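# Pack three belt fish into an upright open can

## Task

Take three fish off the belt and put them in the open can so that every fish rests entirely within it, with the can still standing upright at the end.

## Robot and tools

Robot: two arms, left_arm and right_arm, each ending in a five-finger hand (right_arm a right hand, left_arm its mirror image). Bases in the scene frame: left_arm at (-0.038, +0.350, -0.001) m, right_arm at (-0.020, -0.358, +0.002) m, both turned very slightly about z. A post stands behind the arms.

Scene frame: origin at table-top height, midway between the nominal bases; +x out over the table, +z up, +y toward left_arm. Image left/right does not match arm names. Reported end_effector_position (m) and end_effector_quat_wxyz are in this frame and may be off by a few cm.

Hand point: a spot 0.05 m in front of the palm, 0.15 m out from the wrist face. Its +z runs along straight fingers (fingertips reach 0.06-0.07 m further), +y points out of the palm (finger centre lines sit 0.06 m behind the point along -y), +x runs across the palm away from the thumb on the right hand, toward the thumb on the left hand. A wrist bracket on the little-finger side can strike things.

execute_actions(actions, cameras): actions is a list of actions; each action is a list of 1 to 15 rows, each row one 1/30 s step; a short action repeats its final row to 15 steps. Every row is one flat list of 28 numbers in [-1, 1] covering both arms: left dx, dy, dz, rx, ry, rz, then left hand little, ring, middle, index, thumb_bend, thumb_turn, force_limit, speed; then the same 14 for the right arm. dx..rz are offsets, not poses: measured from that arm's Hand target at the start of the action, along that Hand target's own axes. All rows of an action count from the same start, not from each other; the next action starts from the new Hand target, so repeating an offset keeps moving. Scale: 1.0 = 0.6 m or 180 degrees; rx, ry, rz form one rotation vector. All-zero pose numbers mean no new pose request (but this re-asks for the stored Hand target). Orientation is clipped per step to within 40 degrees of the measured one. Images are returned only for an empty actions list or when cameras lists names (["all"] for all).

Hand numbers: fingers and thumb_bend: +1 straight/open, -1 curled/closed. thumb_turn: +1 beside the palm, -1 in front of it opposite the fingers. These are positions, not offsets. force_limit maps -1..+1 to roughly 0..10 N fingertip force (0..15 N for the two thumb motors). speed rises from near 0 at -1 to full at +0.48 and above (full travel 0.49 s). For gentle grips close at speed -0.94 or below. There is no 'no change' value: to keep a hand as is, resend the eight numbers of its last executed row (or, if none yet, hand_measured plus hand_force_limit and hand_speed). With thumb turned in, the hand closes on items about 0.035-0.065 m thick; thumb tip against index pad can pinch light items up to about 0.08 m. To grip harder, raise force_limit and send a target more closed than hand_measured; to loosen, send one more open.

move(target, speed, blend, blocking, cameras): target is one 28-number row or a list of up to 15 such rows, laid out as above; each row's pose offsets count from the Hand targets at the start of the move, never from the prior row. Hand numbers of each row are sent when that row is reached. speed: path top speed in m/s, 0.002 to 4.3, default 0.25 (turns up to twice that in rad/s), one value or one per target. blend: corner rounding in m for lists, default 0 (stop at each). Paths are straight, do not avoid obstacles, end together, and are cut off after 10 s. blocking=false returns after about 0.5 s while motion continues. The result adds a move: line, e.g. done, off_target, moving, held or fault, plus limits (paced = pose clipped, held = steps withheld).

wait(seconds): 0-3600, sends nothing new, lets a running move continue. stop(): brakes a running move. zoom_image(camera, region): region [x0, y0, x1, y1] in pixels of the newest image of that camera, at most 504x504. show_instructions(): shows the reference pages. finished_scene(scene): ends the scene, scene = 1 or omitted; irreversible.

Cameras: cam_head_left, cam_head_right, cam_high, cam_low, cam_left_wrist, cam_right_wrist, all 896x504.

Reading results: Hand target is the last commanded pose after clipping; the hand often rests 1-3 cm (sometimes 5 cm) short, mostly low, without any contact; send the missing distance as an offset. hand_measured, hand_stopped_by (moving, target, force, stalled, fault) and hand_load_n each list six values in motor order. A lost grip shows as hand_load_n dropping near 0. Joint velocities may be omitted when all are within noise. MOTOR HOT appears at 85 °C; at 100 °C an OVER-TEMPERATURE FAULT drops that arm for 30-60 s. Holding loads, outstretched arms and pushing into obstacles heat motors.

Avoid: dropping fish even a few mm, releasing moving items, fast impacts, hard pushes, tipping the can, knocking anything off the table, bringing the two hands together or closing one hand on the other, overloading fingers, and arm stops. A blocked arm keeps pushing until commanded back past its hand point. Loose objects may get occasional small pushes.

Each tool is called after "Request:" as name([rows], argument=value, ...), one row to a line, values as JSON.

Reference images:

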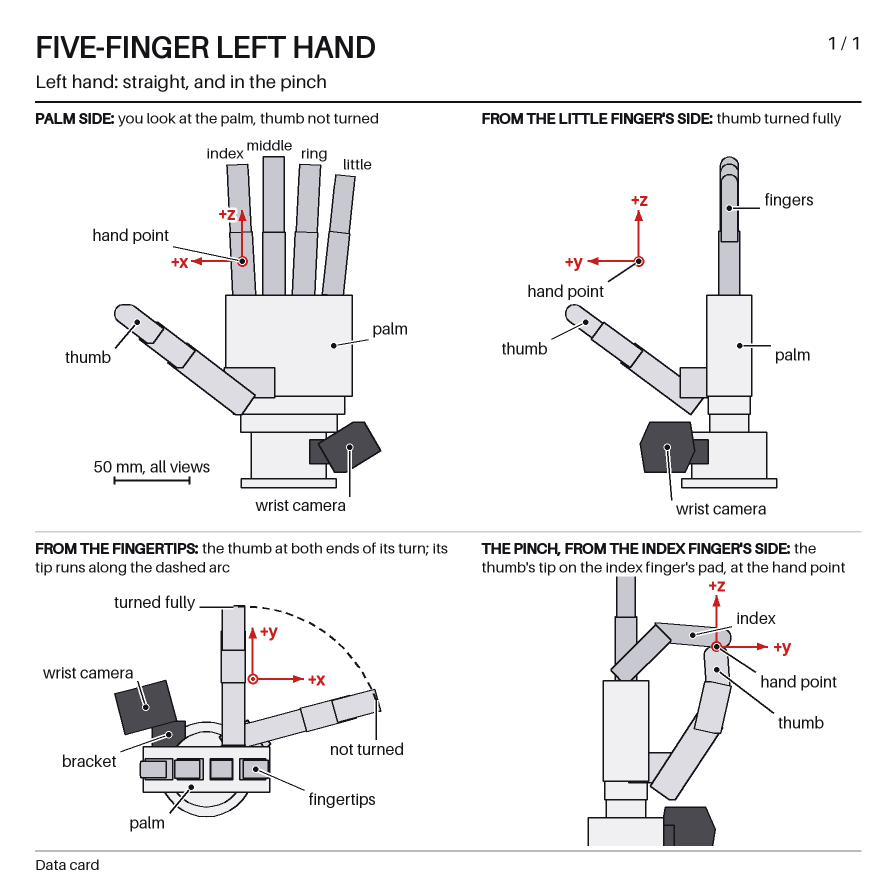

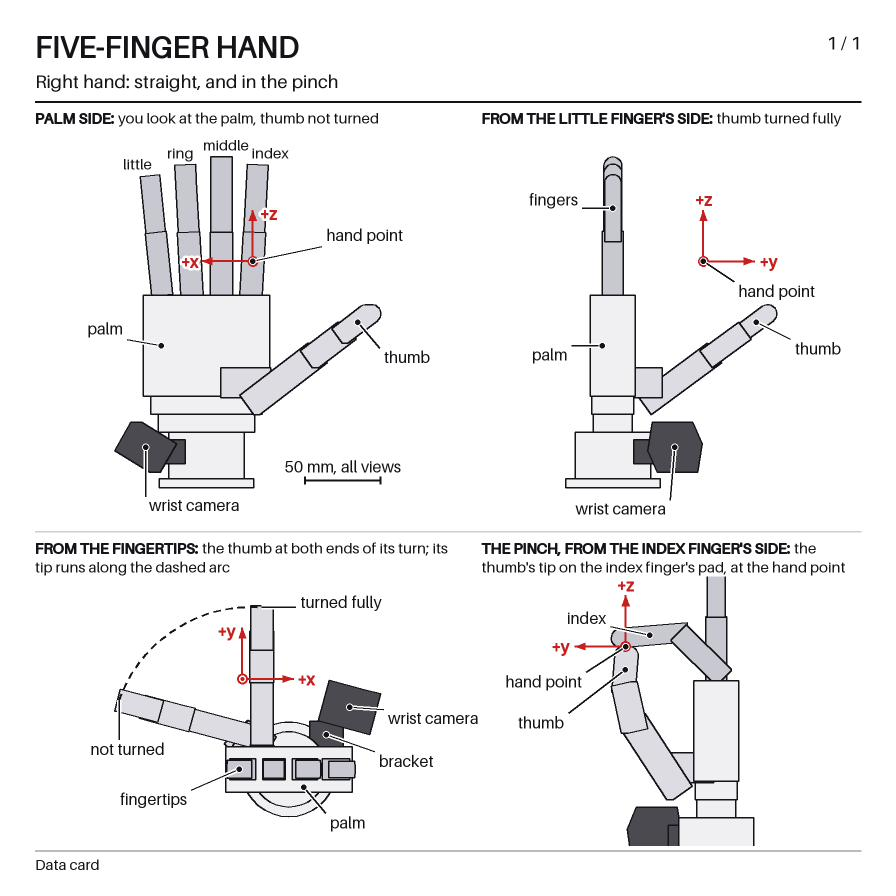

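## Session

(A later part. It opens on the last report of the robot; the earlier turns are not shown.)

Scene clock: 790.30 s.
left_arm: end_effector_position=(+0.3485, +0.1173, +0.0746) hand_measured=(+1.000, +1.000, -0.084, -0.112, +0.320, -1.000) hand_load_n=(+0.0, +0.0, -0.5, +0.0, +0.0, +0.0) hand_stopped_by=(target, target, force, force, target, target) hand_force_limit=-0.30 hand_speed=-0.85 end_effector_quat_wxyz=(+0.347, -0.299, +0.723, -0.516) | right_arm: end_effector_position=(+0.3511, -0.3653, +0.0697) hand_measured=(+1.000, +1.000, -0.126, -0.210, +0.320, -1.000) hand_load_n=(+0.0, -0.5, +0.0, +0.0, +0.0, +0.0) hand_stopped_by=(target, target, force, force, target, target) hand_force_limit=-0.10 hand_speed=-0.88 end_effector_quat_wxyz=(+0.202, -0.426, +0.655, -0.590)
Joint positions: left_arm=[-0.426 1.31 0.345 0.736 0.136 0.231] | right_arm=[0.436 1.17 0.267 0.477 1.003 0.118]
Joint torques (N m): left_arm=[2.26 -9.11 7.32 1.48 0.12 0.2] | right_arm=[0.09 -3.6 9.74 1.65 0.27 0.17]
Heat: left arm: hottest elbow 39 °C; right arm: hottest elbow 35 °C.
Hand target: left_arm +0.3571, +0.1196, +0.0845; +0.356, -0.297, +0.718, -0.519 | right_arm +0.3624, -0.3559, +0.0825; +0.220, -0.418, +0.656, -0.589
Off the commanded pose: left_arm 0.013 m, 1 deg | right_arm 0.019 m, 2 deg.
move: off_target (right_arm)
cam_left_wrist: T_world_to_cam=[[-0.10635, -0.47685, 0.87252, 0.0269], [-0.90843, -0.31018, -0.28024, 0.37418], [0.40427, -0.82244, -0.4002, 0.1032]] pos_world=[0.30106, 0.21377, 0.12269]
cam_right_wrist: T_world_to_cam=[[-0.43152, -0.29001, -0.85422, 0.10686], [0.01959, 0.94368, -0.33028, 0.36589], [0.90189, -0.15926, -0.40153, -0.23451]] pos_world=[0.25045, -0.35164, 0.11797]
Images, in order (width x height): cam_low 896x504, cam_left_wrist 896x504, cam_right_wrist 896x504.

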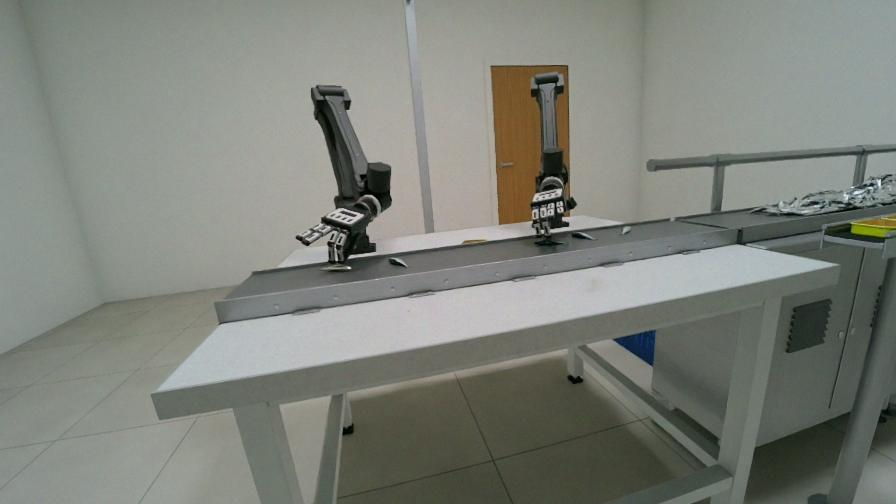

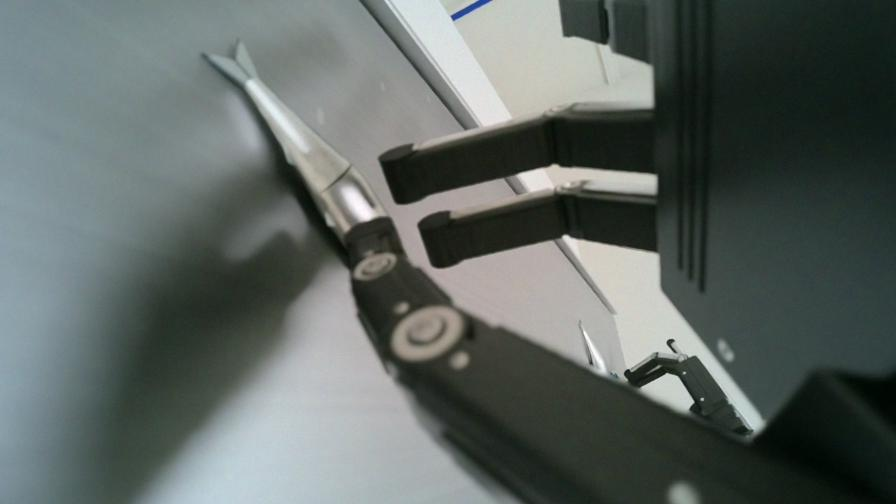

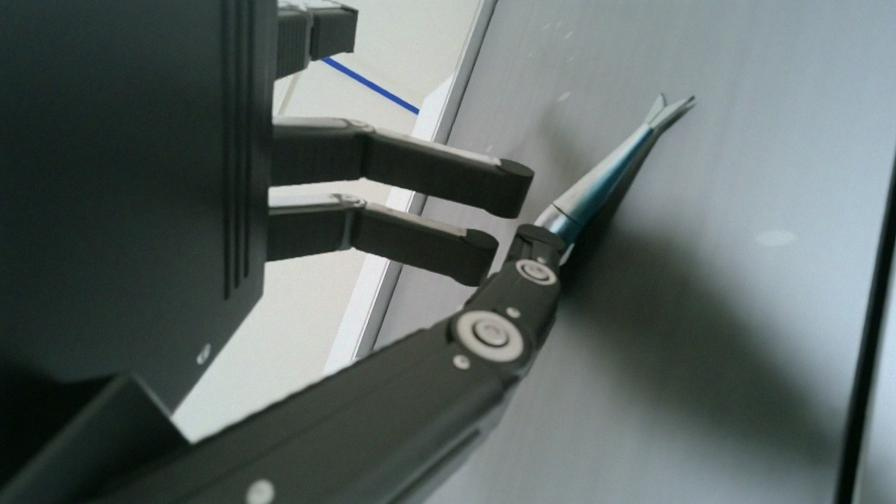

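Request:
move(target=[0,0,0,0,0,0,1,1,0.45,0.45,0.22,-1,-0.3,-0.2,0,0,0,0,0,0,1,1,0.45,0.45,0.22,-1,-0.3,-0.2], cameras=["all"])

Request:
zoom_image(camera="cam_head_right", region=[290, 230, 370, 290])

Request:
zoom_image(camera="cam_head_left", region=[270, 230, 350, 290])

Request:
zoom_image(camera="cam_head_right", region=[510, 230, 600, 300])

Request:
zoom_image(camera="cam_high", region=[420, 80, 500, 140])

Request:
zoom_image(camera="cam_low", region=[510, 200, 590, 260])

Scene clock: 831.73 s.
left_arm: end_effector_position=(+0.3484, +0.1173, +0.0745) hand_measured=(+1.000, +1.000, +0.450, +0.450, +0.220, -1.000) hand_load_n=(+0.0, +0.0, +0.0, +0.0, +0.0, +0.0) hand_stopped_by=(target, target, target, target, target, target) hand_force_limit=-0.30 hand_speed=-0.20 end_effector_quat_wxyz=(+0.347, -0.299, +0.723, -0.516) | right_arm: end_effector_position=(+0.3511, -0.3654, +0.0698) hand_measured=(+1.000, +1.000, +0.450, +0.450, +0.220, -1.000) hand_load_n=(+0.0, +0.0, -0.5, +0.0, +0.0, +0.0) hand_stopped_by=(target, target, target, target, target, target) hand_force_limit=-0.30 hand_speed=-0.20 end_effector_quat_wxyz=(+0.202, -0.426, +0.655, -0.590)
Joint positions: left_arm=[-0.426 1.31 0.345 0.735 0.136 0.231] | right_arm=[0.436 1.17 0.267 0.477 1.003 0.118]
Joint torques (N m): left_arm=[1.85 -8.7 7.08 1.35 0.13 0.16] | right_arm=[0.32 -3.96 9.73 1.54 0.29 0.18]
Heat: left arm: hottest elbow 39 °C; right arm: hottest elbow 38 °C.
Hand target: left_arm +0.3571, +0.1196, +0.0845; +0.356, -0.297, +0.718, -0.519 | right_arm +0.3624, -0.3559, +0.0825; +0.220, -0.418, +0.656, -0.589
Off the commanded pose: left_arm 0.013 m, 1 deg | right_arm 0.019 m, 2 deg.
move: done
cam_left_wrist: T_world_to_cam=[[-0.10598, -0.47701, 0.87248, 0.02682], [-0.90852, -0.31019, -0.27994, 0.37417], [0.40417, -0.82234, -0.4005, 0.10325]] pos_world=[0.30106, 0.21377, 0.1227]
cam_right_wrist: T_world_to_cam=[[-0.43152, -0.29001, -0.85422, 0.10691], [0.01959, 0.94368, -0.33028, 0.36593], [0.90189, -0.15926, -0.40153, -0.23438]] pos_world=[0.25035, -0.35164, 0.11807]

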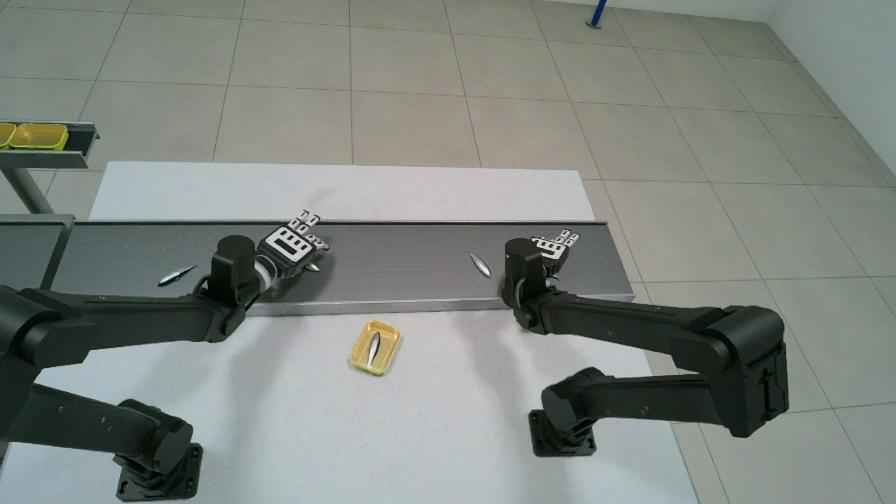

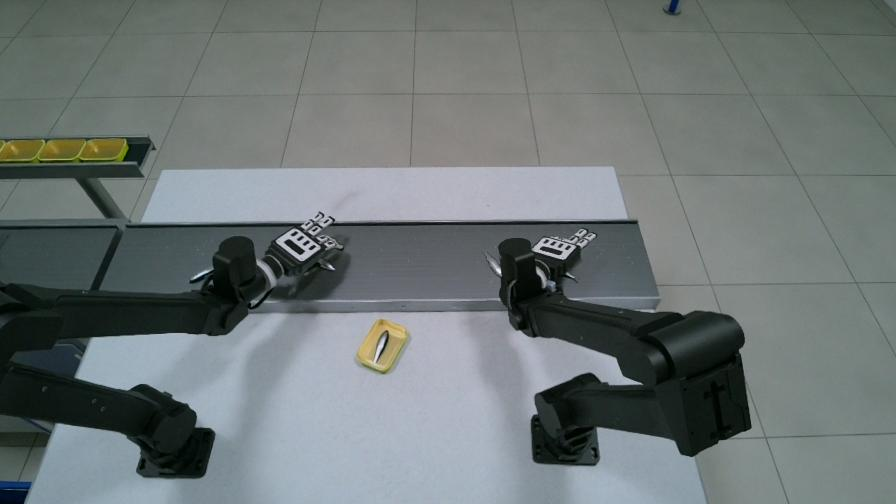

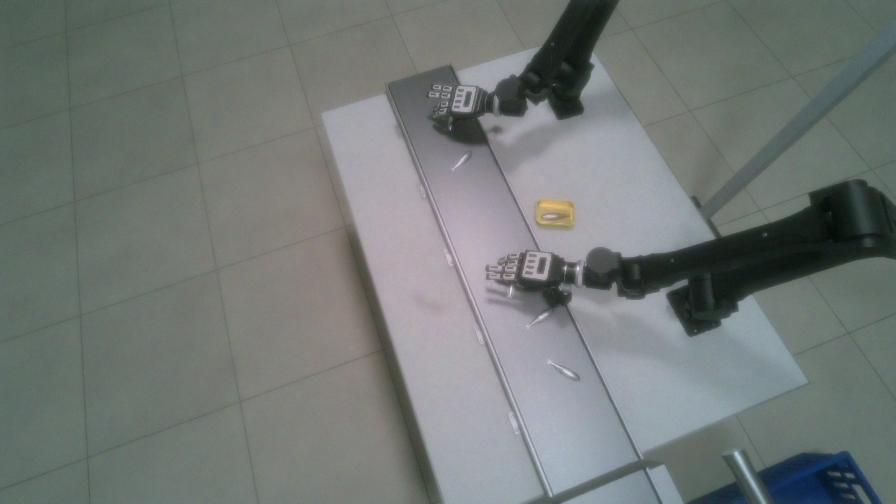

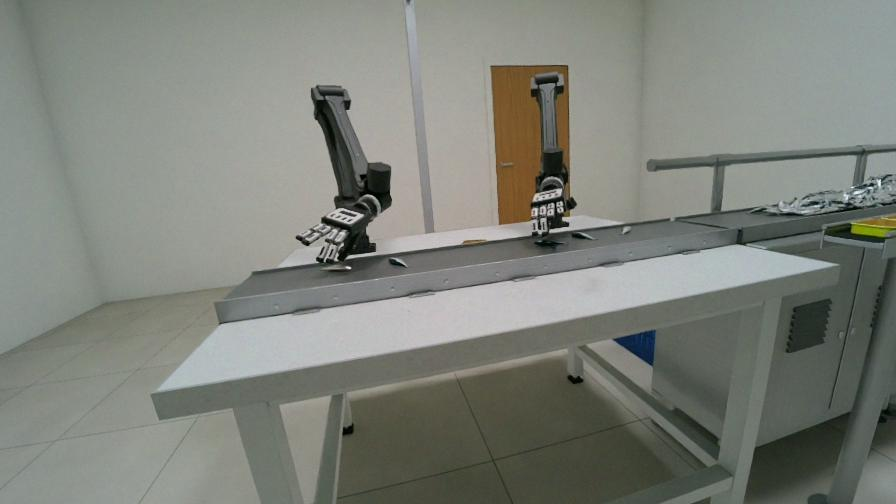

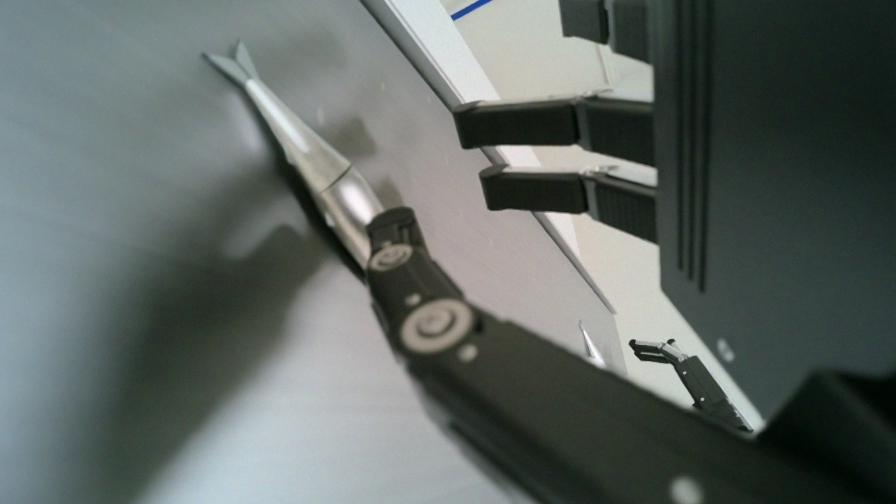

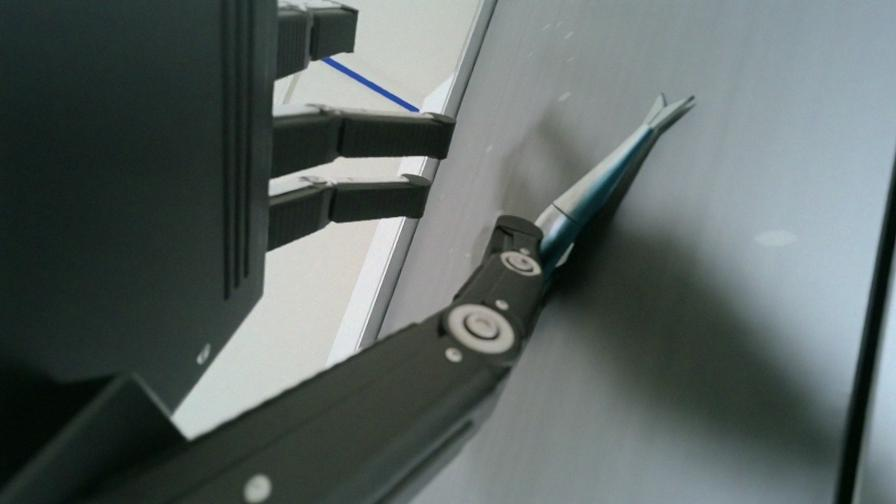

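Scaled by 6.300.

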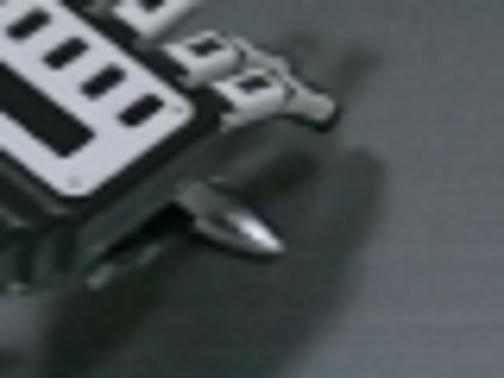

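Scaled by 6.300.

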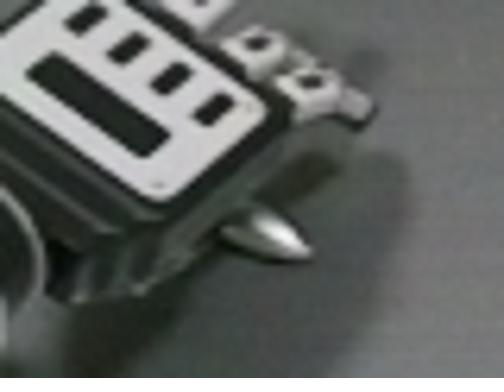

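Scaled by 5.600.

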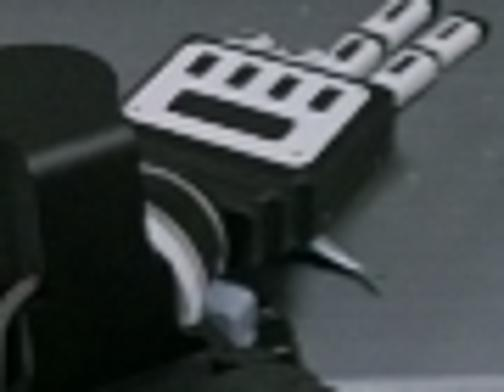

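Scaled by 6.300.

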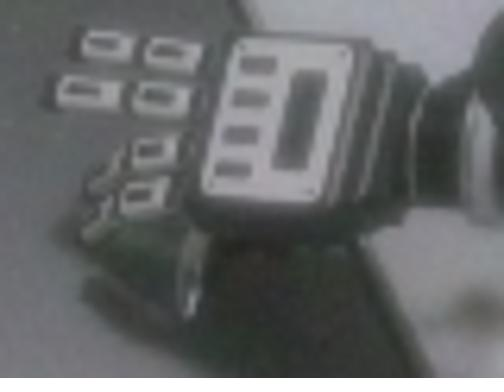

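Scaled by 6.300.

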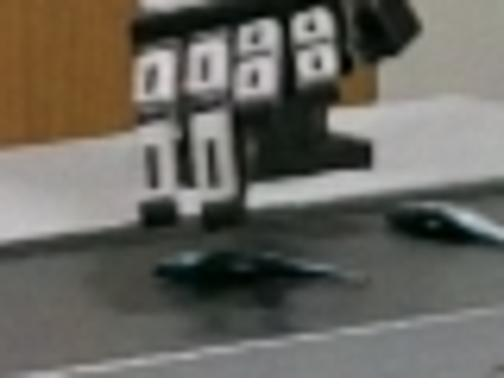

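Request:
move(target=[0.0093,0.0437,0.0022,-0.0045,-0.0212,-0.0046,1,1,0.45,0.45,0.22,-1,-0.3,-0.2,0.0052,0.0433,0.0147,-0.0102,0.0478,0.0105,1,1,0.45,0.45,0.22,-1,-0.3,-0.2], cameras=["cam_left_wrist","cam_right_wrist","cam_low"], speed=0.08)

Request:
zoom_image(camera="cam_low", region=[300, 210, 380, 270])

Request:
zoom_image(camera="cam_low", region=[510, 200, 590, 260])

Scene clock: 863.47 s.
left_arm: end_effector_position=(+0.3594, +0.1254, +0.0657) hand_measured=(+1.000, +1.000, +0.450, +0.450, +0.220, -1.000) hand_load_n=(+0.0, +0.0, +0.0, +0.0, +0.0, +0.0) hand_stopped_by=(target, target, target, target, target, target) hand_force_limit=-0.30 hand_speed=-0.20 end_effector_quat_wxyz=(+0.381, -0.321, +0.704, -0.506) | right_arm: end_effector_position=(+0.3470, -0.3755, +0.0493) hand_measured=(+1.000, +1.000, +0.450, +0.450, +0.220, -1.000) hand_load_n=(+0.0, +0.0, -0.5, +0.0, +0.0, +0.0) hand_stopped_by=(target, target, target, target, target, target) hand_force_limit=-0.30 hand_speed=-0.20 end_effector_quat_wxyz=(+0.160, -0.371, +0.686, -0.606)
Joint positions: left_arm=[-0.441 1.38 0.331 0.85 0.035 0.225] | right_arm=[0.461 1.296 0.303 0.422 1.162 0.295]
Joint torques (N m): left_arm=[-0.09 -6.59 4.97 2.44 -0.11 0] | right_arm=[0.44 -3.08 9.4 1.22 0.59 0.2]
Heat: left arm: hottest elbow 39 °C; right arm: hottest elbow 39 °C.
Hand target: left_arm +0.3536, +0.1218, +0.0581; +0.374, -0.322, +0.707, -0.506 | right_arm +0.3601, -0.3647, +0.0565; +0.174, -0.365, +0.686, -0.604
Off the commanded pose: left_arm 0.010 m, 1 deg | right_arm 0.018 m, 2 deg.
move: off_target (right_arm)
cam_left_wrist: T_world_to_cam=[[-0.09502, -0.48598, 0.86879, 0.03688], [-0.86907, -0.38513, -0.31048, 0.3814], [0.48548, -0.78454, -0.38575, 0.06698]] pos_world=[0.30245, 0.21736, 0.11222]
cam_right_wrist: T_world_to_cam=[[-0.46108, -0.21974, -0.85972, 0.12164], [0.16829, 0.92961, -0.32787, 0.31183], [0.87125, -0.29585, -0.39165, -0.28167]] pos_world=[0.24902, -0.34648, 0.0965]
Images, in order (width x height): cam_low 896x504, cam_left_wrist 896x504, cam_right_wrist 896x504.

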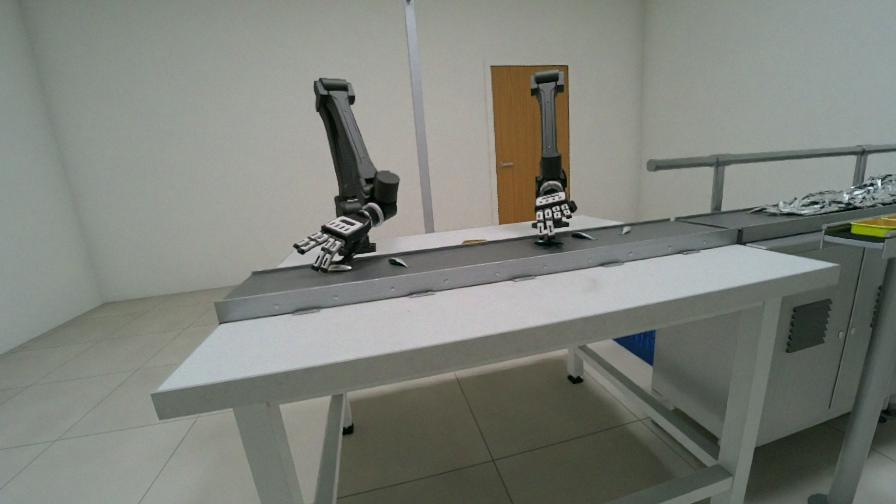

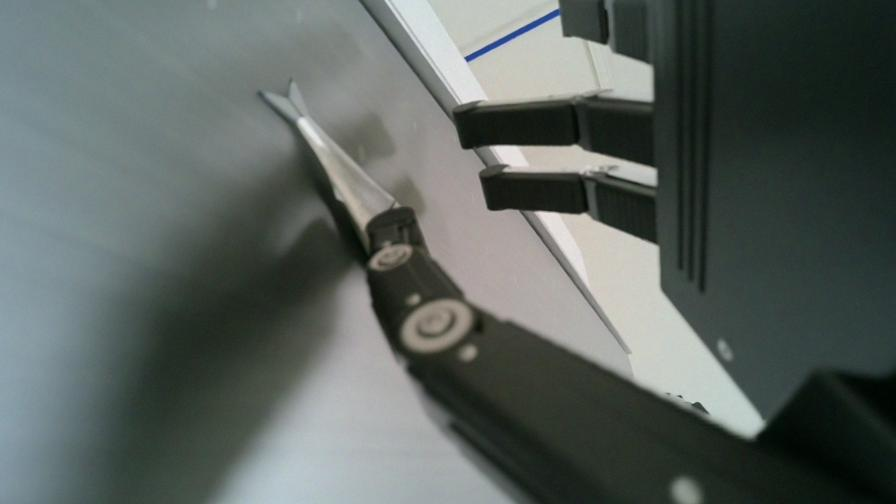

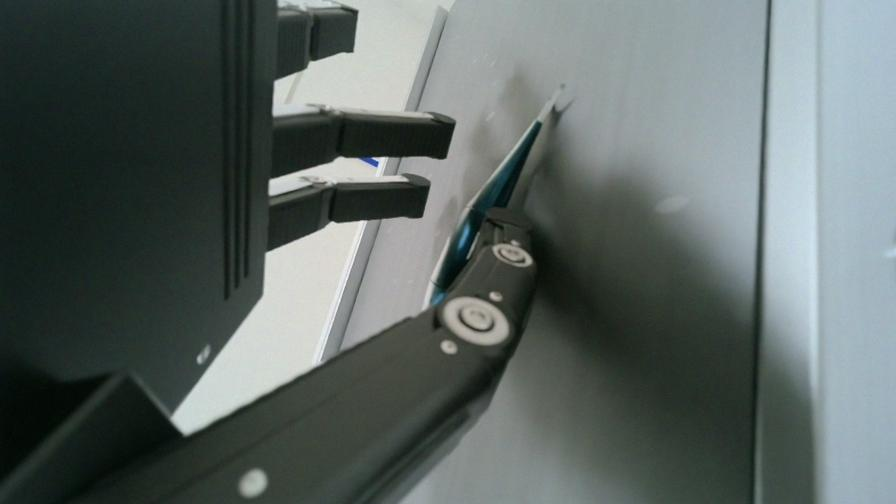

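Scaled by 6.300.

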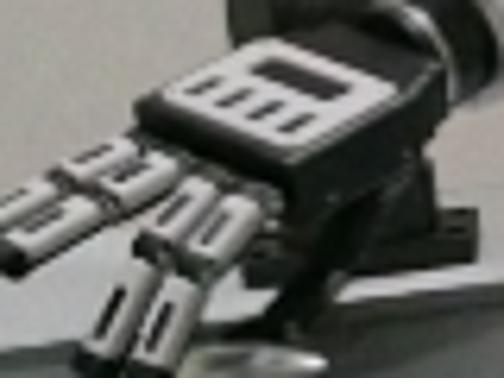

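Scaled by 6.300.

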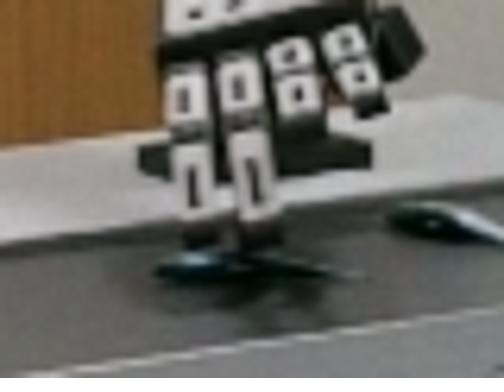

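Request:
move([
  [0.0227,0.0173,0.0075,0.0023,0.0106,0.0023,1,1,0.45,0.45,0.22,-1,-0.3,-0.2,0.004,-0.0191,-0.0042,0,0,0,1,1,0.45,0.45,0.22,-1,-0.3,-0.2],
  [0.0227,0.0173,0.0075,0.0023,0.0106,0.0023,1,1,0.45,0.45,0.22,-1,-0.3,-0.2,-0.0152,-0.0198,-0.0038,0,0,0,1,1,0.45,0.45,0.22,-1,-0.3,-0.2],
], cameras=["cam_left_wrist","cam_right_wrist","cam_low"], speed=0.06)

Request:
zoom_image(camera="cam_low", region=[300, 220, 380, 280])

Request:
zoom_image(camera="cam_low", region=[510, 200, 590, 260])

Scene clock: 896.30 s.
left_arm: end_effector_position=(+0.3579, +0.1151, +0.0542) hand_measured=(+1.000, +1.000, +0.450, +0.450, +0.220, -1.000) hand_load_n=(-0.5, +0.0, +0.0, +0.0, -0.5, +0.0) hand_stopped_by=(target, target, target, target, target, target) hand_force_limit=-0.30 hand_speed=-0.20 end_effector_quat_wxyz=(+0.375, -0.311, +0.707, -0.513) | right_arm: end_effector_position=(+0.3550, -0.3673, +0.0584) hand_measured=(+1.000, +1.000, +0.450, +0.450, +0.220, -1.000) hand_load_n=(+0.0, +0.0, +0.0, +0.0, +0.0, +0.0) hand_stopped_by=(target, target, target, target, target, target) hand_force_limit=-0.30 hand_speed=-0.20 end_effector_quat_wxyz=(+0.160, -0.372, +0.685, -0.605)
Joint positions: left_arm=[-0.459 1.45 0.331 0.926 0.044 0.225] | right_arm=[0.476 1.284 0.341 0.351 1.174 0.316]
Joint torques (N m): left_arm=[0.26 -7.41 4.33 2.48 0.2 0.05] | right_arm=[0.15 -3.19 9.88 1.29 0.66 0.21]
Heat: left arm: hottest elbow 38 °C; right arm: hottest elbow 41 °C.
Hand target: left_arm +0.3496, +0.1113, +0.0444; +0.365, -0.310, +0.713, -0.512 | right_arm +0.3682, -0.3567, +0.0664; +0.174, -0.365, +0.687, -0.604
Off the commanded pose: left_arm 0.013 m, 1 deg | right_arm 0.019 m, 2 deg.
move: off_target (left_arm, right_arm)
cam_left_wrist: T_world_to_cam=[[-0.11177, -0.47958, 0.87035, 0.04696], [-0.87742, -0.36355, -0.313, 0.37312], [0.46653, -0.79865, -0.38016, 0.06332]] pos_world=[0.30309, 0.20874, 0.09999]
cam_right_wrist: T_world_to_cam=[[-0.46175, -0.22026, -0.85923, 0.13499], [0.1665, 0.92994, -0.32786, 0.30661], [0.87124, -0.29446, -0.39273, -0.28217]] pos_world=[0.25712, -0.33848, 0.1057]
Images, in order (width x height): cam_low 896x504, cam_left_wrist 896x504, cam_right_wrist 896x504.

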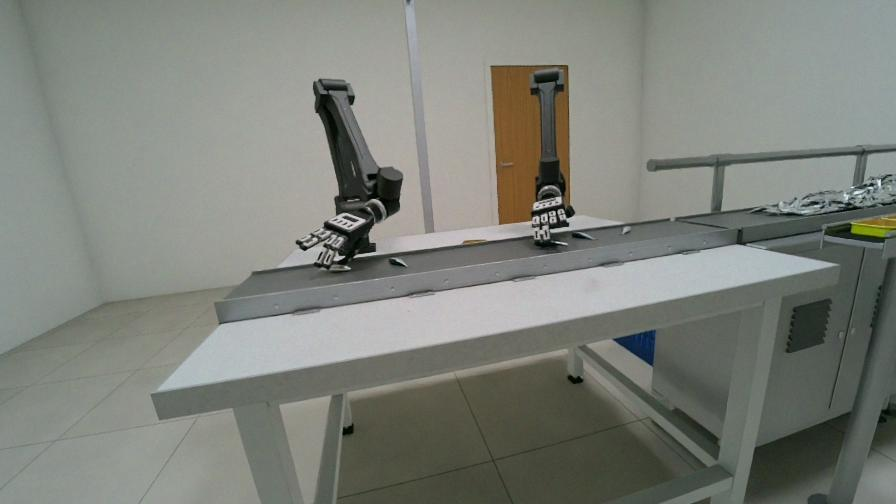

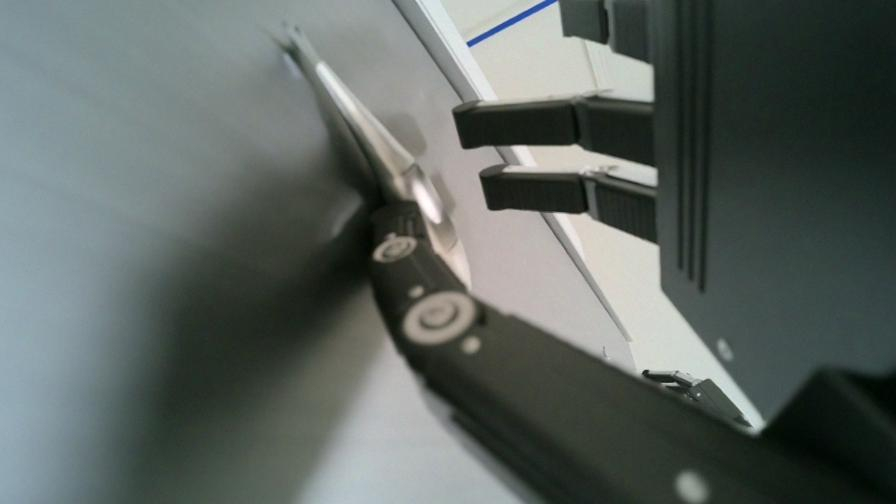

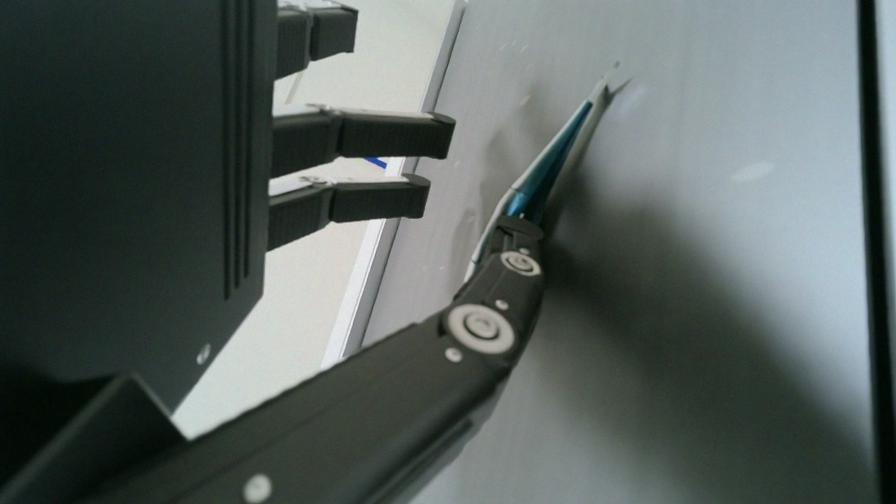

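Scaled by 6.300.

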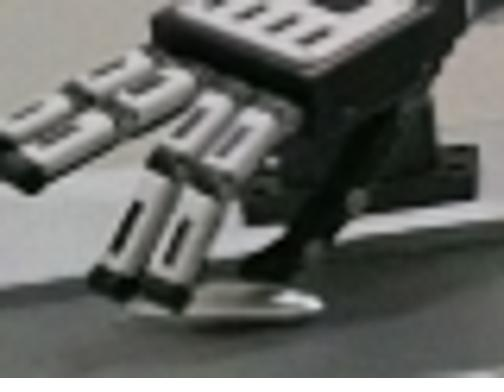

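Scaled by 6.300.

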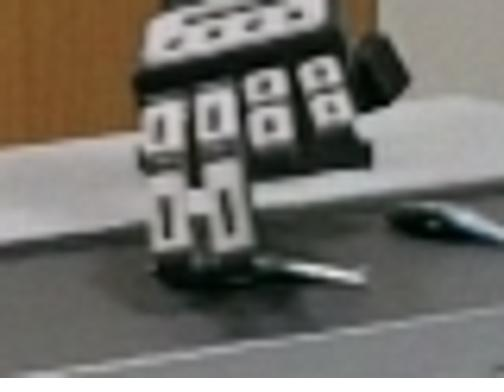

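Request:
execute_actions(actions=[], cameras=["cam_low","cam_left_wrist","cam_right_wrist","cam_head_right"])

Scene clock: 912.30 s.
left_arm: end_effector_position=(+0.3579, +0.1151, +0.0542) hand_measured=(+1.000, +1.000, +0.450, +0.450, +0.220, -1.000) hand_load_n=(+0.0, +0.0, +0.0, +0.0, +0.0, +0.5) hand_stopped_by=(target, target, target, target, target, target) hand_force_limit=-0.30 hand_speed=-0.20 end_effector_quat_wxyz=(+0.375, -0.311, +0.707, -0.513) | right_arm: end_effector_position=(+0.3551, -0.3673, +0.0584) hand_measured=(+1.000, +1.000, +0.450, +0.450, +0.220, -1.000) hand_load_n=(+0.0, +0.0, +0.0, +0.0, +0.0, +0.0) hand_stopped_by=(target, target, target, target, target, target) hand_force_limit=-0.30 hand_speed=-0.20 end_effector_quat_wxyz=(+0.160, -0.371, +0.686, -0.605)
Joint positions: left_arm=[-0.459 1.45 0.331 0.926 0.044 0.225] | right_arm=[0.476 1.284 0.341 0.351 1.174 0.317]
Joint velocities: within noise
Joint torques (N m): left_arm=[-0.21 -6.89 4.44 2.29 0.18 0.03] | right_arm=[0.32 -3.19 9.81 1.35 0.64 0.21]
Motor temperatures (°C): left_arm=[25 31 37 26 24 23] | right_arm=[24 26 42 24 27 22]
Heat: left arm: hottest elbow 37 °C; right arm: hottest elbow 42 °C.
Hand target: left_arm +0.3496, +0.1113, +0.0444; +0.365, -0.310, +0.713, -0.512 | right_arm +0.3682, -0.3567, +0.0664; +0.174, -0.365, +0.687, -0.604
Off the commanded pose: left_arm 0.013 m, 1 deg | right_arm 0.019 m, 2 deg.
camera_calibration:
cam_left_wrist: T_world_to_cam=[[-0.11177, -0.47958, 0.87035, 0.04696], [-0.87742, -0.36355, -0.313, 0.37312], [0.46653, -0.79865, -0.38016, 0.06332]] pos_world=[0.30309, 0.20874, 0.09999]
cam_right_wrist: T_world_to_cam=[[-0.46127, -0.21975, -0.85962, 0.13508], [0.1669, 0.93006, -0.32731, 0.30649], [0.87142, -0.29444, -0.39233, -0.28225]] pos_world=[0.25712, -0.33848, 0.1057]
Images, in order (width x height): cam_head_right 896x504, cam_low 896x504, cam_left_wrist 896x504, cam_right_wrist 896x504.

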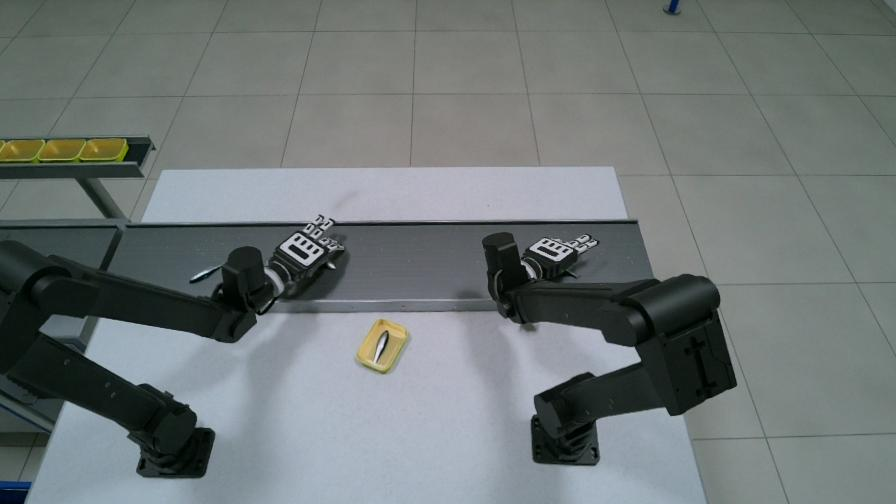

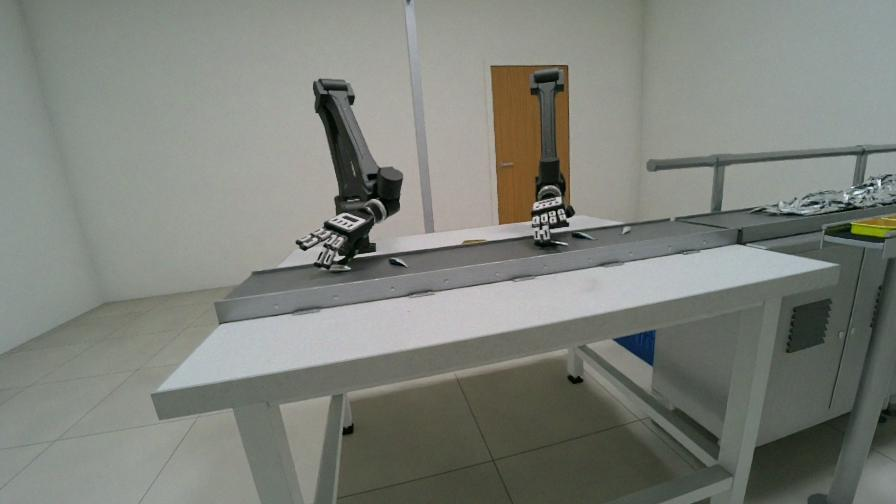

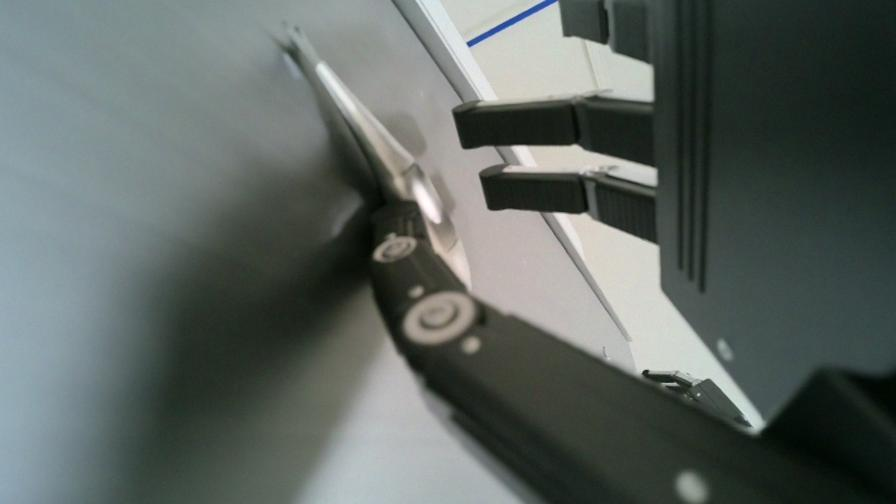

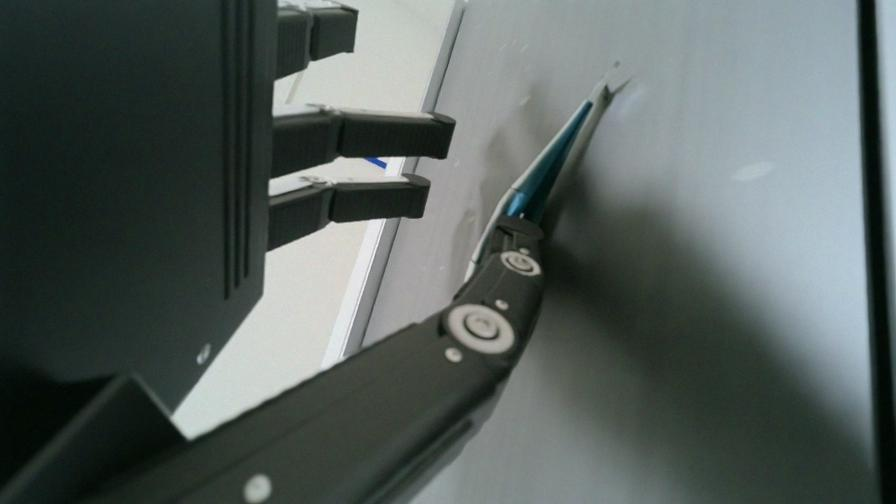

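Request:
move(target=[0.00135,0.00798,0.00174,0,0,0,1,1,0.45,0.45,0.22,-1,-0.3,-0.2,-0.00613,0.01179,0.0039,0,0,0,1,1,0.45,0.45,0.22,-1,-0.3,-0.2], speed=0.03, cameras=["cam_low","cam_left_wrist","cam_right_wrist"])

Scene clock: 925.13 s.
left_arm: end_effector_position=(+0.3597, +0.1139, +0.0538) hand_measured=(+1.000, +1.000, +0.450, +0.450, +0.220, -1.000) hand_load_n=(+0.0, +0.0, +0.0, -0.5, -1.5, +0.0) hand_stopped_by=(target, target, target, target, target, target) hand_force_limit=-0.30 hand_speed=-0.20 end_effector_quat_wxyz=(+0.378, -0.309, +0.703, -0.517) | right_arm: end_effector_position=(+0.3547, -0.3676, +0.0492) hand_measured=(+1.000, +1.000, +0.450, +0.450, +0.220, -1.000) hand_load_n=(+0.0, +0.0, +0.0, +0.0, +0.0, +0.0) hand_stopped_by=(target, target, target, target, target, target) hand_force_limit=-0.30 hand_speed=-0.20 end_effector_quat_wxyz=(+0.153, -0.376, +0.685, -0.605)
Joint positions: left_arm=[-0.459 1.469 0.331 0.957 0.045 0.225] | right_arm=[0.476 1.32 0.342 0.365 1.175 0.321]
Joint torques (N m): left_arm=[0.38 -6.89 4.11 2.29 0.18 0.02] | right_arm=[0.03 -3.6 9.36 2.15 0.6 0.2]
Heat: left arm: hottest elbow 37 °C; right arm: hottest elbow 42 °C.
Hand target: left_arm +0.3497, +0.1114, +0.0395; +0.365, -0.309, +0.713, -0.513 | right_arm +0.3702, -0.3557, +0.0585; +0.173, -0.365, +0.687, -0.604
Off the commanded pose: left_arm 0.018 m, 2 deg | right_arm 0.022 m, 3 deg.
move: off_target (left_arm, right_arm)
cam_left_wrist: T_world_to_cam=[[-0.12191, -0.47427, 0.8719, 0.04987], [-0.87432, -0.36447, -0.3205, 0.3736], [0.46979, -0.80139, -0.37023, 0.05995]] pos_world=[0.30456, 0.20786, 0.09845]
cam_right_wrist: T_world_to_cam=[[-0.47603, -0.22493, -0.85018, 0.12974], [0.16287, 0.92747, -0.33657, 0.30465], [0.86422, -0.29868, -0.40487, -0.28401]] pos_world=[0.25759, -0.3382, 0.09786]

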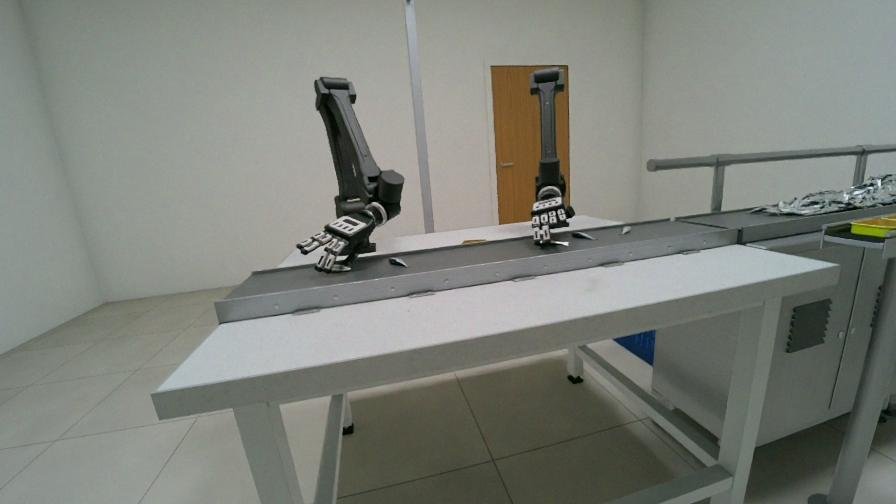

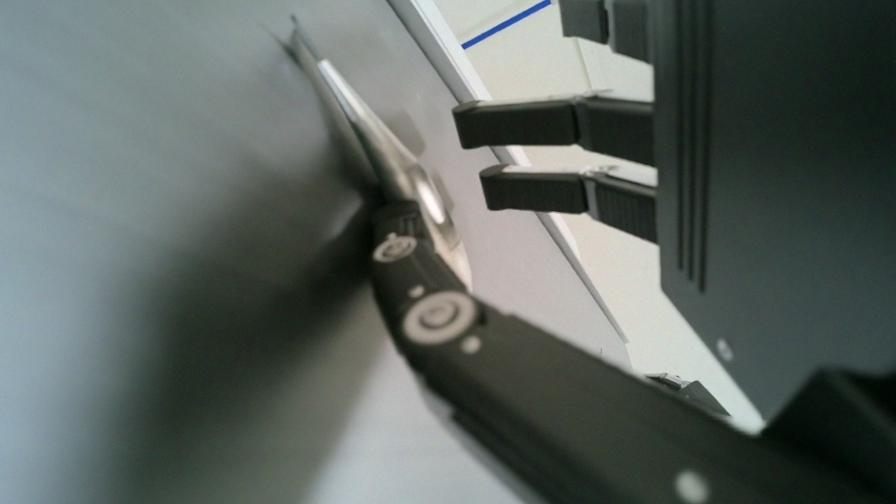

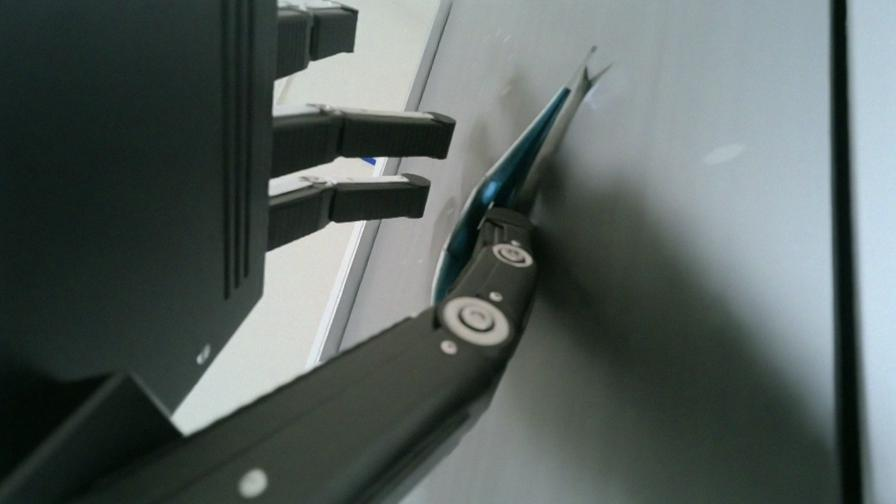

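Request:
zoom_image(camera="cam_low", region=[510, 200, 590, 260])

Request:
zoom_image(camera="cam_low", region=[300, 220, 380, 280])

Scaled by 6.300.

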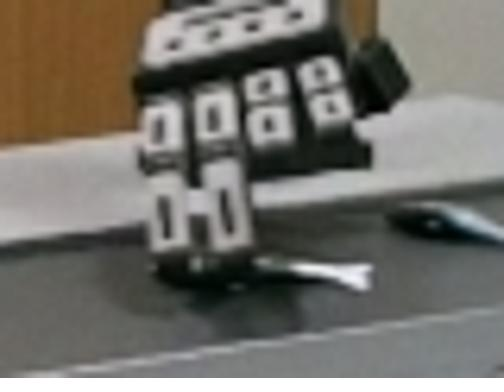

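Scaled by 6.300.

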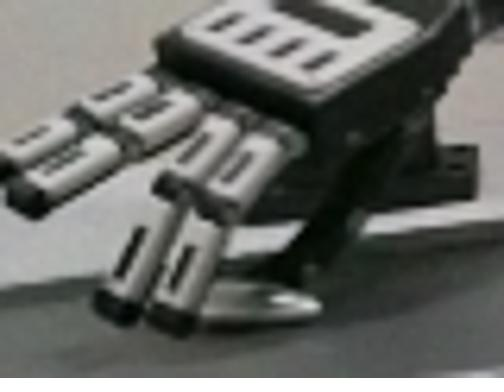

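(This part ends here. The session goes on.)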